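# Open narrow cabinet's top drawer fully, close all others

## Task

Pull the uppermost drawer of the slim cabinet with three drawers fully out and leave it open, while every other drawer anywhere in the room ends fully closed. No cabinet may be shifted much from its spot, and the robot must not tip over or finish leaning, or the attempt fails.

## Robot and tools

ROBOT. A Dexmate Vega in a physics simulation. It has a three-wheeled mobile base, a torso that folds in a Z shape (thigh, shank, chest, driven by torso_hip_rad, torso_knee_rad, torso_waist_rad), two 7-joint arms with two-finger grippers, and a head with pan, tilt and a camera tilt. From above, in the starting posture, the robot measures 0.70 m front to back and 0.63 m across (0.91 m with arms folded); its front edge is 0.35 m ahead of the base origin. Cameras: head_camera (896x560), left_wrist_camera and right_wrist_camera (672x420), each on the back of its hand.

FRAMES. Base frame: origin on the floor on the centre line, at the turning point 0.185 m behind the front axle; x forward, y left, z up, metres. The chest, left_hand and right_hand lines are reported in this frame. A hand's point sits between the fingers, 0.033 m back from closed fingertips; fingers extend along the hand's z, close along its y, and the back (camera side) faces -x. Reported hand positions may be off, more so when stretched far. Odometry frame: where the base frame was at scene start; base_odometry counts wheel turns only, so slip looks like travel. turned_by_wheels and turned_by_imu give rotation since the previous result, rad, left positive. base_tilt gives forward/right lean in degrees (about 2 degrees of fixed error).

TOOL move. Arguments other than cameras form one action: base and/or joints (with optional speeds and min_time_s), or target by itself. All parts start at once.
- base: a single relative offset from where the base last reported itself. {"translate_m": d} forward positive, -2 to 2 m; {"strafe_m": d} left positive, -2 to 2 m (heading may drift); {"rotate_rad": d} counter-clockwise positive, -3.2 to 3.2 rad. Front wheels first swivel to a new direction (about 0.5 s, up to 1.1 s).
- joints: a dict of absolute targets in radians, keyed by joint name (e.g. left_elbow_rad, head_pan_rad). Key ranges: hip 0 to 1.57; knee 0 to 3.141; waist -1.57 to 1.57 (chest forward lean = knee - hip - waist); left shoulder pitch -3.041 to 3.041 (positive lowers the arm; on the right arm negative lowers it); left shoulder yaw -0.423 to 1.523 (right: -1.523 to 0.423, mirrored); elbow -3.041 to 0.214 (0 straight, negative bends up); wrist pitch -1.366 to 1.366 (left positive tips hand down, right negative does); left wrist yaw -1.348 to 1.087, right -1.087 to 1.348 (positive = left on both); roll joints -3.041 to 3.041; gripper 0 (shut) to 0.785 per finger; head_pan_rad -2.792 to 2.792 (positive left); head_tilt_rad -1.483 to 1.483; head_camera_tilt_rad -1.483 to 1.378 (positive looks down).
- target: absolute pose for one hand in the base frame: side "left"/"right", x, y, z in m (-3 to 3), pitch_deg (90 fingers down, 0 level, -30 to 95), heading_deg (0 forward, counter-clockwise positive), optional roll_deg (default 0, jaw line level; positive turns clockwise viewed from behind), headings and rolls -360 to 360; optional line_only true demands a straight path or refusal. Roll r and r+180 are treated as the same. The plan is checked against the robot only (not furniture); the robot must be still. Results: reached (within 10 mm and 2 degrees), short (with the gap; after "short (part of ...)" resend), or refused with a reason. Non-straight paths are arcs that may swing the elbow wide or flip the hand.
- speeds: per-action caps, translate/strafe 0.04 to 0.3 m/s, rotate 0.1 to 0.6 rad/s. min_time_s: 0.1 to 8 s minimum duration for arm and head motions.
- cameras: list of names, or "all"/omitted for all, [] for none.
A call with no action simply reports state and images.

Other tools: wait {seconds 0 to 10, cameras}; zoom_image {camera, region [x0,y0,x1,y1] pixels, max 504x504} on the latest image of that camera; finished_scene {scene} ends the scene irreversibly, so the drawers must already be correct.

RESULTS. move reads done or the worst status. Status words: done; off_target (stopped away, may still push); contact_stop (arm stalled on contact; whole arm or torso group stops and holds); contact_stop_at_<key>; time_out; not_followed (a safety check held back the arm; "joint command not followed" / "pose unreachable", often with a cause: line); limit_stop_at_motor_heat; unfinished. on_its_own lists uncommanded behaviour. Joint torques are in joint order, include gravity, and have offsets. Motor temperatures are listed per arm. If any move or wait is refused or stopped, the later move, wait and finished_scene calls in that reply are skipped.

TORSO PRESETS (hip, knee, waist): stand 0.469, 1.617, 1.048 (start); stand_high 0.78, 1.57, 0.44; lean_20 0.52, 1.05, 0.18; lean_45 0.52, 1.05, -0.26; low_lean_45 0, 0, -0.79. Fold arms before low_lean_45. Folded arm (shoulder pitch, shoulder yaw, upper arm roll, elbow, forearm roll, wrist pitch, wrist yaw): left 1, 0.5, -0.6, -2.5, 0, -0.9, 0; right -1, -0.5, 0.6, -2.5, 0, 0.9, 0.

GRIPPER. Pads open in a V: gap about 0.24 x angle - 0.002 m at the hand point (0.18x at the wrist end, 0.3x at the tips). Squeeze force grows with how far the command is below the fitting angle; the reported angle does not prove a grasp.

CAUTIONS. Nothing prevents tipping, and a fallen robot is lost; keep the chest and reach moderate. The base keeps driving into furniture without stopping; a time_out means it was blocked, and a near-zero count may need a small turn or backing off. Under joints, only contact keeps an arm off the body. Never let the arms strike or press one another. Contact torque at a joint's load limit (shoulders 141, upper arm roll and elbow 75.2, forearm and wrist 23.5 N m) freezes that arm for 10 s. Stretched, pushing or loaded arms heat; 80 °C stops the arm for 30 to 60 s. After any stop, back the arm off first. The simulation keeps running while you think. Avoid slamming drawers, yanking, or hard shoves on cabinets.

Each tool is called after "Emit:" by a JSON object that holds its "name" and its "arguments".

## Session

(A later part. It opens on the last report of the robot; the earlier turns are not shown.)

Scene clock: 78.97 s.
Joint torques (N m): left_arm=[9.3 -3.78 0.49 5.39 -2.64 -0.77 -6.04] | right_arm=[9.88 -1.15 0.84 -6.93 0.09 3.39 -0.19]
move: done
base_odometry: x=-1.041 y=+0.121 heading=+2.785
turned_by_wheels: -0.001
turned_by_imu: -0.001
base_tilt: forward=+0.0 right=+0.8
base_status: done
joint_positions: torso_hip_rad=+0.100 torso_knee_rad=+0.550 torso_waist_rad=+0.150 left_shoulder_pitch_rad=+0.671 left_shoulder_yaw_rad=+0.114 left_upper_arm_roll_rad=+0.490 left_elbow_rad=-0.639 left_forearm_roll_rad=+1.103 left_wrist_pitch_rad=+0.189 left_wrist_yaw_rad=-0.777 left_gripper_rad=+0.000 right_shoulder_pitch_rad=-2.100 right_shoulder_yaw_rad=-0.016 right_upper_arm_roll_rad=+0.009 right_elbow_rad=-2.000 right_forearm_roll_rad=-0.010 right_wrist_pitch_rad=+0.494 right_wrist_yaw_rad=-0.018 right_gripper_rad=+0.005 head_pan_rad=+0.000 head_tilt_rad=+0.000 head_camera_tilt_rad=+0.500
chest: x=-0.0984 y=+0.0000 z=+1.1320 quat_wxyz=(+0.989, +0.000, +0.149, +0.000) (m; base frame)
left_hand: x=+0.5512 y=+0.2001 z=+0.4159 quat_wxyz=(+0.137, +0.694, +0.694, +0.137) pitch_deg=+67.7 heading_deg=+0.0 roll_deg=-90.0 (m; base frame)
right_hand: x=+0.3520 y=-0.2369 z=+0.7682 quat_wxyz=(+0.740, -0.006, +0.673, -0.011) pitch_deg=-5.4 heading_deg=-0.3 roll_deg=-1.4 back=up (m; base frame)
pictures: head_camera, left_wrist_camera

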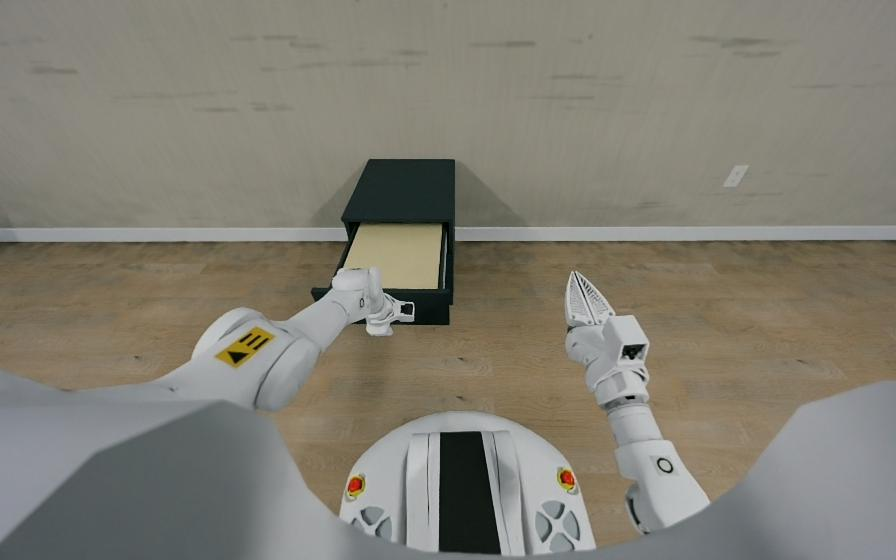

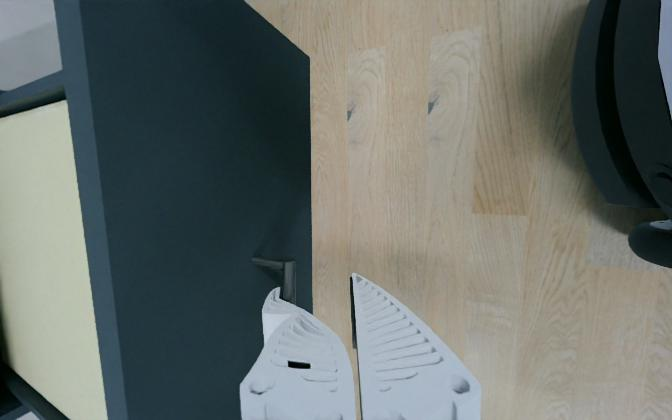

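Emit:
{"name": "move", "arguments": {"base": {"translate_m":0.03}, "speeds": {"translate_m":0.05}, "cameras": ["head_camera","left_wrist_camera"]}}

Emit:
{"name": "move", "arguments": {"joints": {"left_gripper_rad":0.2}, "cameras": ["head_camera","left_wrist_camera"]}}

Scene clock: 80.40 s.
Joint torques (N m): left_arm=[7.26 -2.18 1.61 4.24 -2.2 0.07 -4.73] | right_arm=[7.05 -2.39 0.88 -6.89 0.25 4.23 -0.06]
move: done
base_odometry: x=-1.069 y=+0.131 heading=+2.785
turned_by_wheels: -0.001
turned_by_imu: +0.000
base_tilt: forward=+0.0 right=+0.7
base_status: done
joint_positions: torso_hip_rad=+0.100 torso_knee_rad=+0.550 torso_waist_rad=+0.150 left_shoulder_pitch_rad=+0.671 left_shoulder_yaw_rad=+0.114 left_upper_arm_roll_rad=+0.490 left_elbow_rad=-0.639 left_forearm_roll_rad=+1.103 left_wrist_pitch_rad=+0.189 left_wrist_yaw_rad=-0.778 left_gripper_rad=+0.000 right_shoulder_pitch_rad=-2.100 right_shoulder_yaw_rad=-0.016 right_upper_arm_roll_rad=+0.009 right_elbow_rad=-2.000 right_forearm_roll_rad=-0.010 right_wrist_pitch_rad=+0.494 right_wrist_yaw_rad=-0.018 right_gripper_rad=+0.005 head_pan_rad=+0.000 head_tilt_rad=+0.000 head_camera_tilt_rad=+0.500
chest: x=-0.0984 y=+0.0000 z=+1.1320 quat_wxyz=(+0.989, +0.000, +0.149, +0.000) (m; base frame)
left_hand: x=+0.5509 y=+0.2001 z=+0.4157 quat_wxyz=(+0.136, +0.694, +0.694, +0.137) pitch_deg=+67.7 heading_deg=+0.0 roll_deg=-90.0 (m; base frame)
right_hand: x=+0.3520 y=-0.2369 z=+0.7682 quat_wxyz=(+0.740, -0.006, +0.673, -0.011) pitch_deg=-5.4 heading_deg=-0.3 roll_deg=-1.4 back=up (m; base frame)
pictures: head_camera, left_wrist_camera

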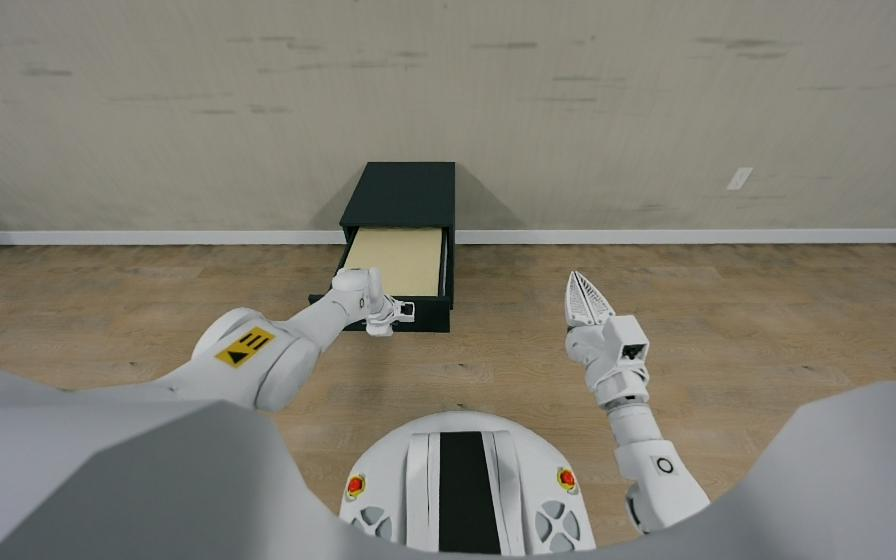

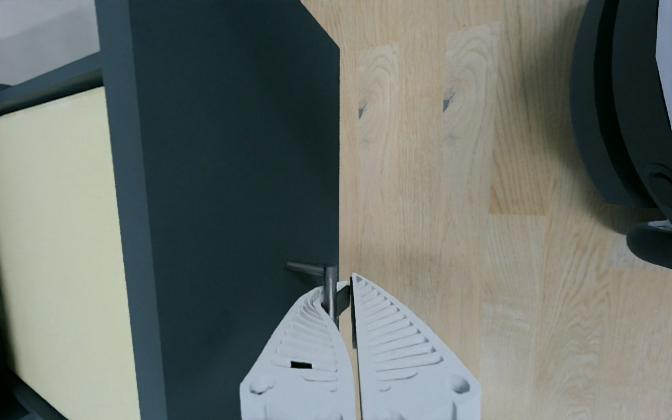

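Scene clock: 81.10 s.
Joint torques (N m): left_arm=[-18.69 -4.37 -0.8 -3.64 -0.26 -0.89 0.33] | right_arm=[8.26 -0.04 0.4 -7.7 0.03 2.56 -0.16]
move: done
base_odometry: x=-1.069 y=+0.131 heading=+2.785
turned_by_wheels: +0.000
turned_by_imu: +0.000
base_tilt: forward=+0.0 right=+0.7
joint_positions: torso_hip_rad=+0.100 torso_knee_rad=+0.550 torso_waist_rad=+0.150 left_shoulder_pitch_rad=+0.672 left_shoulder_yaw_rad=+0.114 left_upper_arm_roll_rad=+0.490 left_elbow_rad=-0.638 left_forearm_roll_rad=+1.103 left_wrist_pitch_rad=+0.189 left_wrist_yaw_rad=-0.780 left_gripper_rad=+0.200 right_shoulder_pitch_rad=-2.100 right_shoulder_yaw_rad=-0.016 right_upper_arm_roll_rad=+0.009 right_elbow_rad=-2.000 right_forearm_roll_rad=-0.010 right_wrist_pitch_rad=+0.494 right_wrist_yaw_rad=-0.018 right_gripper_rad=+0.005 head_pan_rad=+0.000 head_tilt_rad=+0.000 head_camera_tilt_rad=+0.500
joint_status: all done
chest: x=-0.0983 y=+0.0000 z=+1.1320 quat_wxyz=(+0.989, +0.000, +0.149, +0.000) (m; base frame)
left_hand: x=+0.5492 y=+0.2002 z=+0.4144 quat_wxyz=(+0.135, +0.694, +0.694, +0.135) pitch_deg=+68.0 heading_deg=+0.0 roll_deg=-90.0 (m; base frame)
right_hand: x=+0.3520 y=-0.2369 z=+0.7681 quat_wxyz=(+0.740, -0.006, +0.673, -0.011) pitch_deg=-5.4 heading_deg=-0.3 roll_deg=-1.4 back=up (m; base frame)
pictures: head_camera, left_wrist_camera

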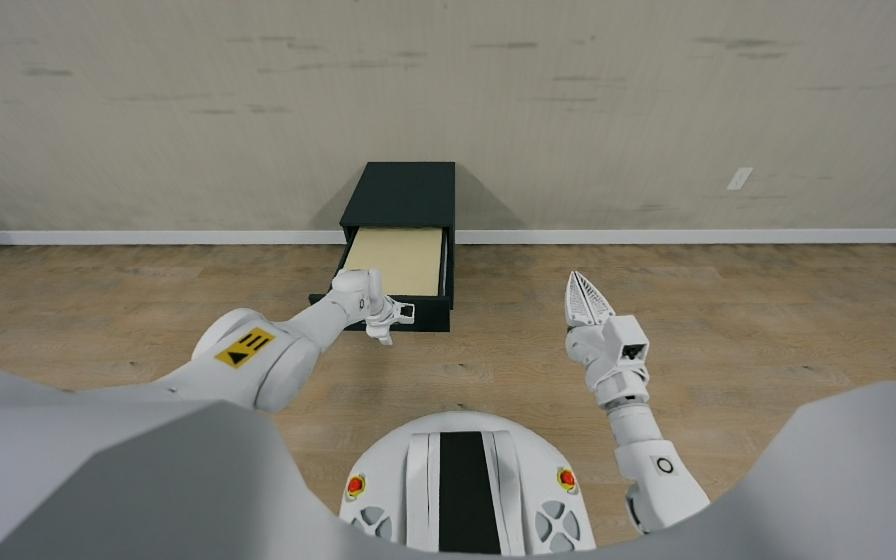

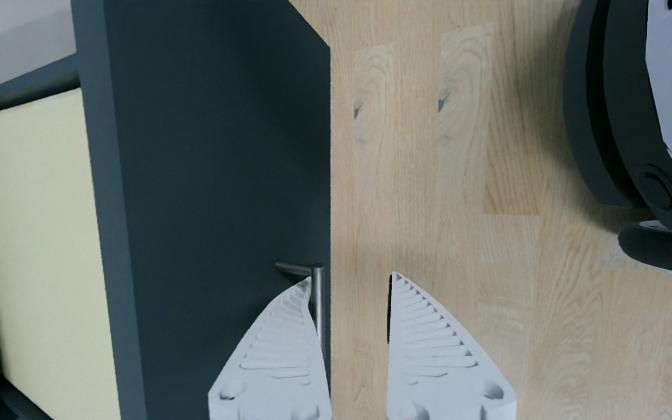

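Emit:
{"name": "move", "arguments": {"target": {"side":"left","x":0.519,"y":0.2,"z":0.5,"pitch_deg":68,"heading_deg":0,"roll_deg":-90,"line_only":true}, "cameras": ["left_wrist_camera"]}}

Emit:
{"name": "move", "arguments": {"base": {"translate_m":-0.3}, "cameras": ["head_camera"]}}

Emit:
{"name": "zoom_image", "arguments": {"camera": "head_camera", "region": [300, 60, 500, 300]}}

Scene clock: 85.20 s.
Joint torques (N m): left_arm=[-19.26 3.5 -9.21 -7.75 0.77 1.36 0.08] | right_arm=[10.2 -1.22 0.68 -7.63 0.17 3.4 -0.14]
move: done
base_odometry: x=-1.069 y=+0.131 heading=+2.785
turned_by_wheels: +0.000
turned_by_imu: +0.000
base_tilt: forward=+0.0 right=+0.8
joint_positions: torso_hip_rad=+0.100 torso_knee_rad=+0.550 torso_waist_rad=+0.150 left_shoulder_pitch_rad=+0.905 left_shoulder_yaw_rad=+0.277 left_upper_arm_roll_rad=+0.458 left_elbow_rad=-1.337 left_forearm_roll_rad=+1.171 left_wrist_pitch_rad=+0.358 left_wrist_yaw_rad=-1.181 left_gripper_rad=+0.200 right_shoulder_pitch_rad=-2.100 right_shoulder_yaw_rad=-0.016 right_upper_arm_roll_rad=+0.009 right_elbow_rad=-2.000 right_forearm_roll_rad=-0.010 right_wrist_pitch_rad=+0.494 right_wrist_yaw_rad=-0.018 right_gripper_rad=+0.005 head_pan_rad=+0.000 head_tilt_rad=+0.000 head_camera_tilt_rad=+0.500
chest: x=-0.0981 y=+0.0000 z=+1.1320 quat_wxyz=(+0.989, +0.000, +0.149, +0.000) (m; base frame)
left_hand: x=+0.5193 y=+0.1999 z=+0.4991 quat_wxyz=(+0.135, +0.694, +0.694, +0.135) pitch_deg=+68.0 heading_deg=+0.0 roll_deg=+90.0 (m; base frame)
left_hand_status: reached (straight line, planned for 2.5 s): 1 mm and 0.0 deg off.
right_hand: x=+0.3521 y=-0.2369 z=+0.7680 quat_wxyz=(+0.739, -0.006, +0.673, -0.011) pitch_deg=-5.4 heading_deg=-0.3 roll_deg=-1.4 back=up (m; base frame)
pictures: left_wrist_camera

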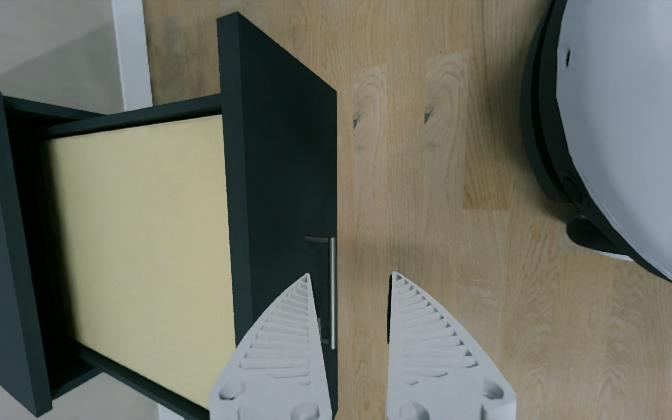

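Scene clock: 87.77 s.
Joint torques (N m): left_arm=[-17.56 2.66 -9.08 -7.34 0.66 0.98 0.26] | right_arm=[8.13 -0.77 0.33 -7.06 0.13 3.18 -0.15]
move: done
base_odometry: x=-0.788 y=+0.026 heading=+2.784
turned_by_wheels: -0.001
turned_by_imu: -0.001
base_tilt: forward=+0.0 right=+0.7
base_status: done
joint_positions: torso_hip_rad=+0.100 torso_knee_rad=+0.550 torso_waist_rad=+0.150 left_shoulder_pitch_rad=+0.906 left_shoulder_yaw_rad=+0.278 left_upper_arm_roll_rad=+0.458 left_elbow_rad=-1.341 left_forearm_roll_rad=+1.171 left_wrist_pitch_rad=+0.359 left_wrist_yaw_rad=-1.184 left_gripper_rad=+0.200 right_shoulder_pitch_rad=-2.100 right_shoulder_yaw_rad=-0.016 right_upper_arm_roll_rad=+0.009 right_elbow_rad=-2.000 right_forearm_roll_rad=-0.010 right_wrist_pitch_rad=+0.494 right_wrist_yaw_rad=-0.018 right_gripper_rad=+0.005 head_pan_rad=+0.000 head_tilt_rad=+0.000 head_camera_tilt_rad=+0.500
chest: x=-0.0982 y=+0.0000 z=+1.1320 quat_wxyz=(+0.989, +0.000, +0.149, +0.000) (m; base frame)
left_hand: x=+0.5189 y=+0.1998 z=+0.4998 quat_wxyz=(+0.135, +0.694, +0.694, +0.135) pitch_deg=+68.0 heading_deg=+0.0 roll_deg=+90.0 (m; base frame)
right_hand: x=+0.3521 y=-0.2369 z=+0.7680 quat_wxyz=(+0.739, -0.006, +0.673, -0.011) pitch_deg=-5.4 heading_deg=-0.3 roll_deg=-1.4 back=up (m; base frame)
pictures: head_camera

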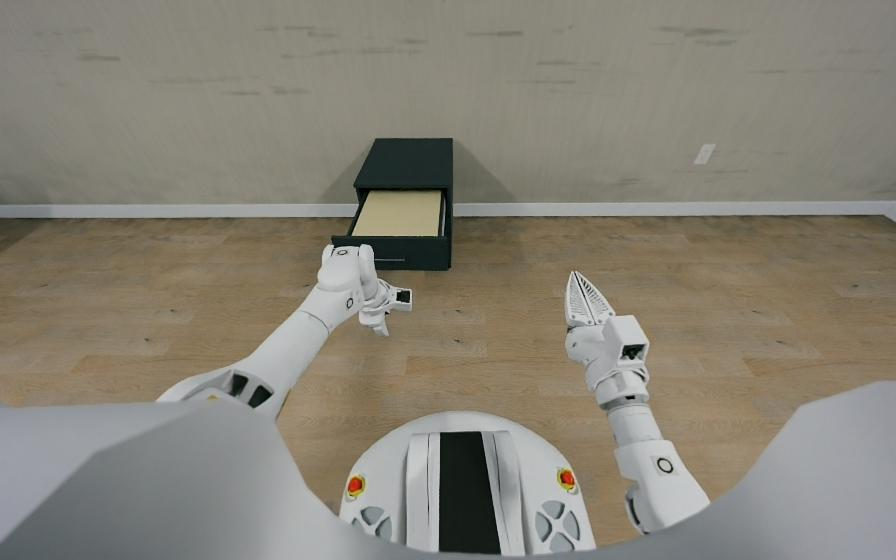

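Scaled by 2.100 from the camera's 896x560 image, which has a finer 960x600 frame.

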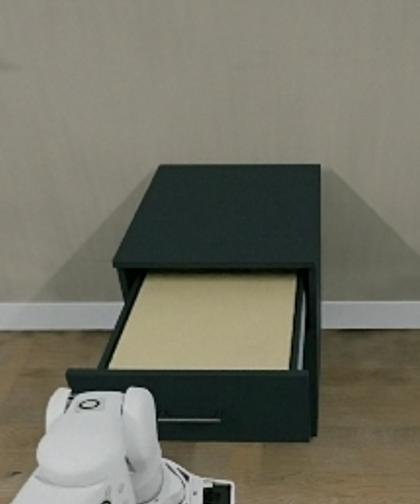

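Emit:
{"name": "move", "arguments": {"joints": {"head_pan_rad":1.7,"head_camera_tilt_rad":0.3}, "cameras": ["head_camera"]}}

Emit:
{"name": "zoom_image", "arguments": {"camera": "head_camera", "region": [250, 150, 650, 450]}}

Emit:
{"name": "move", "arguments": {"joints": {"head_pan_rad":2.75,"head_camera_tilt_rad":0.3}, "cameras": ["head_camera"]}}

Emit:
{"name": "zoom_image", "arguments": {"camera": "head_camera", "region": [250, 150, 650, 450]}}

Scene clock: 90.07 s.
Joint torques (N m): left_arm=[-19.44 3.51 -8.87 -7.48 0.96 -0.54 0.42] | right_arm=[10.01 -1.42 0.4 -7.31 0.1 3.19 -0.17]
move: done
base_odometry: x=-0.788 y=+0.026 heading=+2.784
turned_by_wheels: +0.000
turned_by_imu: +0.000
base_tilt: forward=+0.0 right=+0.7
joint_positions: torso_hip_rad=+0.100 torso_knee_rad=+0.550 torso_waist_rad=+0.150 left_shoulder_pitch_rad=+0.906 left_shoulder_yaw_rad=+0.278 left_upper_arm_roll_rad=+0.458 left_elbow_rad=-1.341 left_forearm_roll_rad=+1.171 left_wrist_pitch_rad=+0.359 left_wrist_yaw_rad=-1.184 left_gripper_rad=+0.200 right_shoulder_pitch_rad=-2.100 right_shoulder_yaw_rad=-0.016 right_upper_arm_roll_rad=+0.009 right_elbow_rad=-2.000 right_forearm_roll_rad=-0.010 right_wrist_pitch_rad=+0.494 right_wrist_yaw_rad=-0.018 right_gripper_rad=+0.005 head_pan_rad=+1.700 head_tilt_rad=+0.000 head_camera_tilt_rad=+0.300
joint_status: all done
chest: x=-0.0982 y=+0.0000 z=+1.1320 quat_wxyz=(+0.989, +0.000, +0.149, +0.000) (m; base frame)
left_hand: x=+0.5189 y=+0.1998 z=+0.4998 quat_wxyz=(+0.135, +0.694, +0.694, +0.135) pitch_deg=+68.0 heading_deg=+0.0 roll_deg=+90.0 (m; base frame)
right_hand: x=+0.3521 y=-0.2369 z=+0.7680 quat_wxyz=(+0.739, -0.006, +0.673, -0.011) pitch_deg=-5.4 heading_deg=-0.3 roll_deg=-1.4 back=up (m; base frame)
pictures: head_camera

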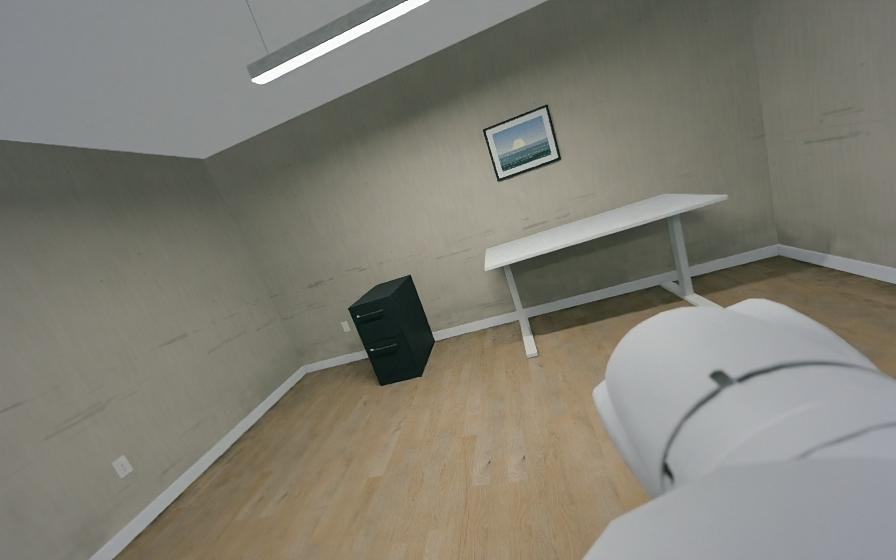

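Scaled by 1.260 from the camera's 896x560 image, which has a finer 960x600 frame.

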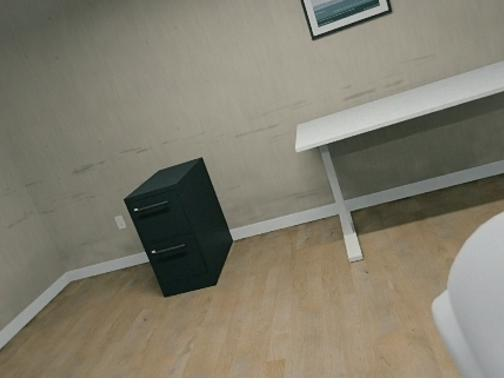

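Scene clock: 91.43 s.
Joint torques (N m): left_arm=[-18.42 3.6 -8.57 -7.84 0.93 0.15 0.01] | right_arm=[9.21 -1.02 0.85 -7.26 0.11 3.78 -0.19]
move: done
base_odometry: x=-0.788 y=+0.026 heading=+2.784
turned_by_wheels: +0.000
turned_by_imu: +0.000
base_tilt: forward=+0.0 right=+0.7
joint_positions: torso_hip_rad=+0.100 torso_knee_rad=+0.550 torso_waist_rad=+0.150 left_shoulder_pitch_rad=+0.906 left_shoulder_yaw_rad=+0.278 left_upper_arm_roll_rad=+0.458 left_elbow_rad=-1.341 left_forearm_roll_rad=+1.171 left_wrist_pitch_rad=+0.359 left_wrist_yaw_rad=-1.184 left_gripper_rad=+0.200 right_shoulder_pitch_rad=-2.100 right_shoulder_yaw_rad=-0.016 right_upper_arm_roll_rad=+0.009 right_elbow_rad=-2.000 right_forearm_roll_rad=-0.010 right_wrist_pitch_rad=+0.494 right_wrist_yaw_rad=-0.018 right_gripper_rad=+0.005 head_pan_rad=+2.750 head_tilt_rad=+0.000 head_camera_tilt_rad=+0.300
joint_status: all done
chest: x=-0.0982 y=+0.0000 z=+1.1320 quat_wxyz=(+0.989, +0.000, +0.149, +0.000) (m; base frame)
left_hand: x=+0.5189 y=+0.1998 z=+0.4998 quat_wxyz=(+0.135, +0.694, +0.694, +0.135) pitch_deg=+68.0 heading_deg=+0.0 roll_deg=+90.0 (m; base frame)
right_hand: x=+0.3521 y=-0.2369 z=+0.7680 quat_wxyz=(+0.739, -0.006, +0.673, -0.011) pitch_deg=-5.4 heading_deg=-0.3 roll_deg=-1.4 back=up (m; base frame)
pictures: head_camera

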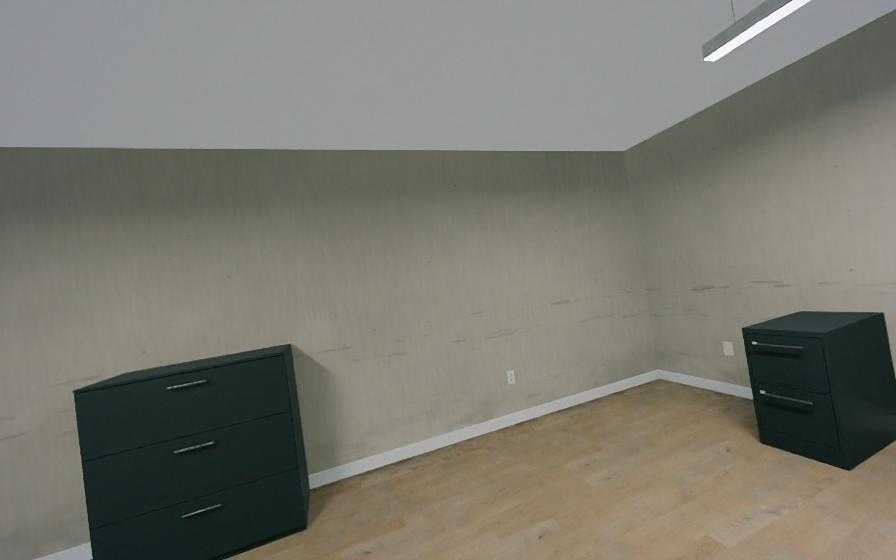

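Scaled by 1.260 from the camera's 896x560 image, which has a finer 960x600 frame.

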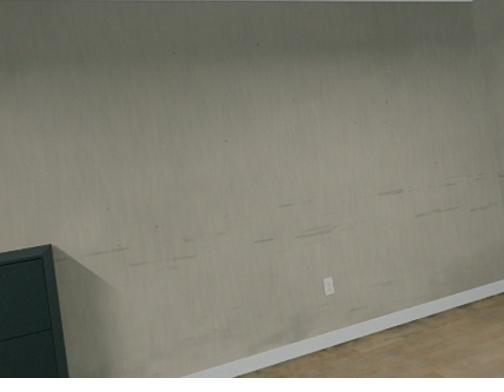

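All shut.

Emit:
{"name": "finished_scene", "arguments": {"scene": 2}}

The scene is finished: the task was done.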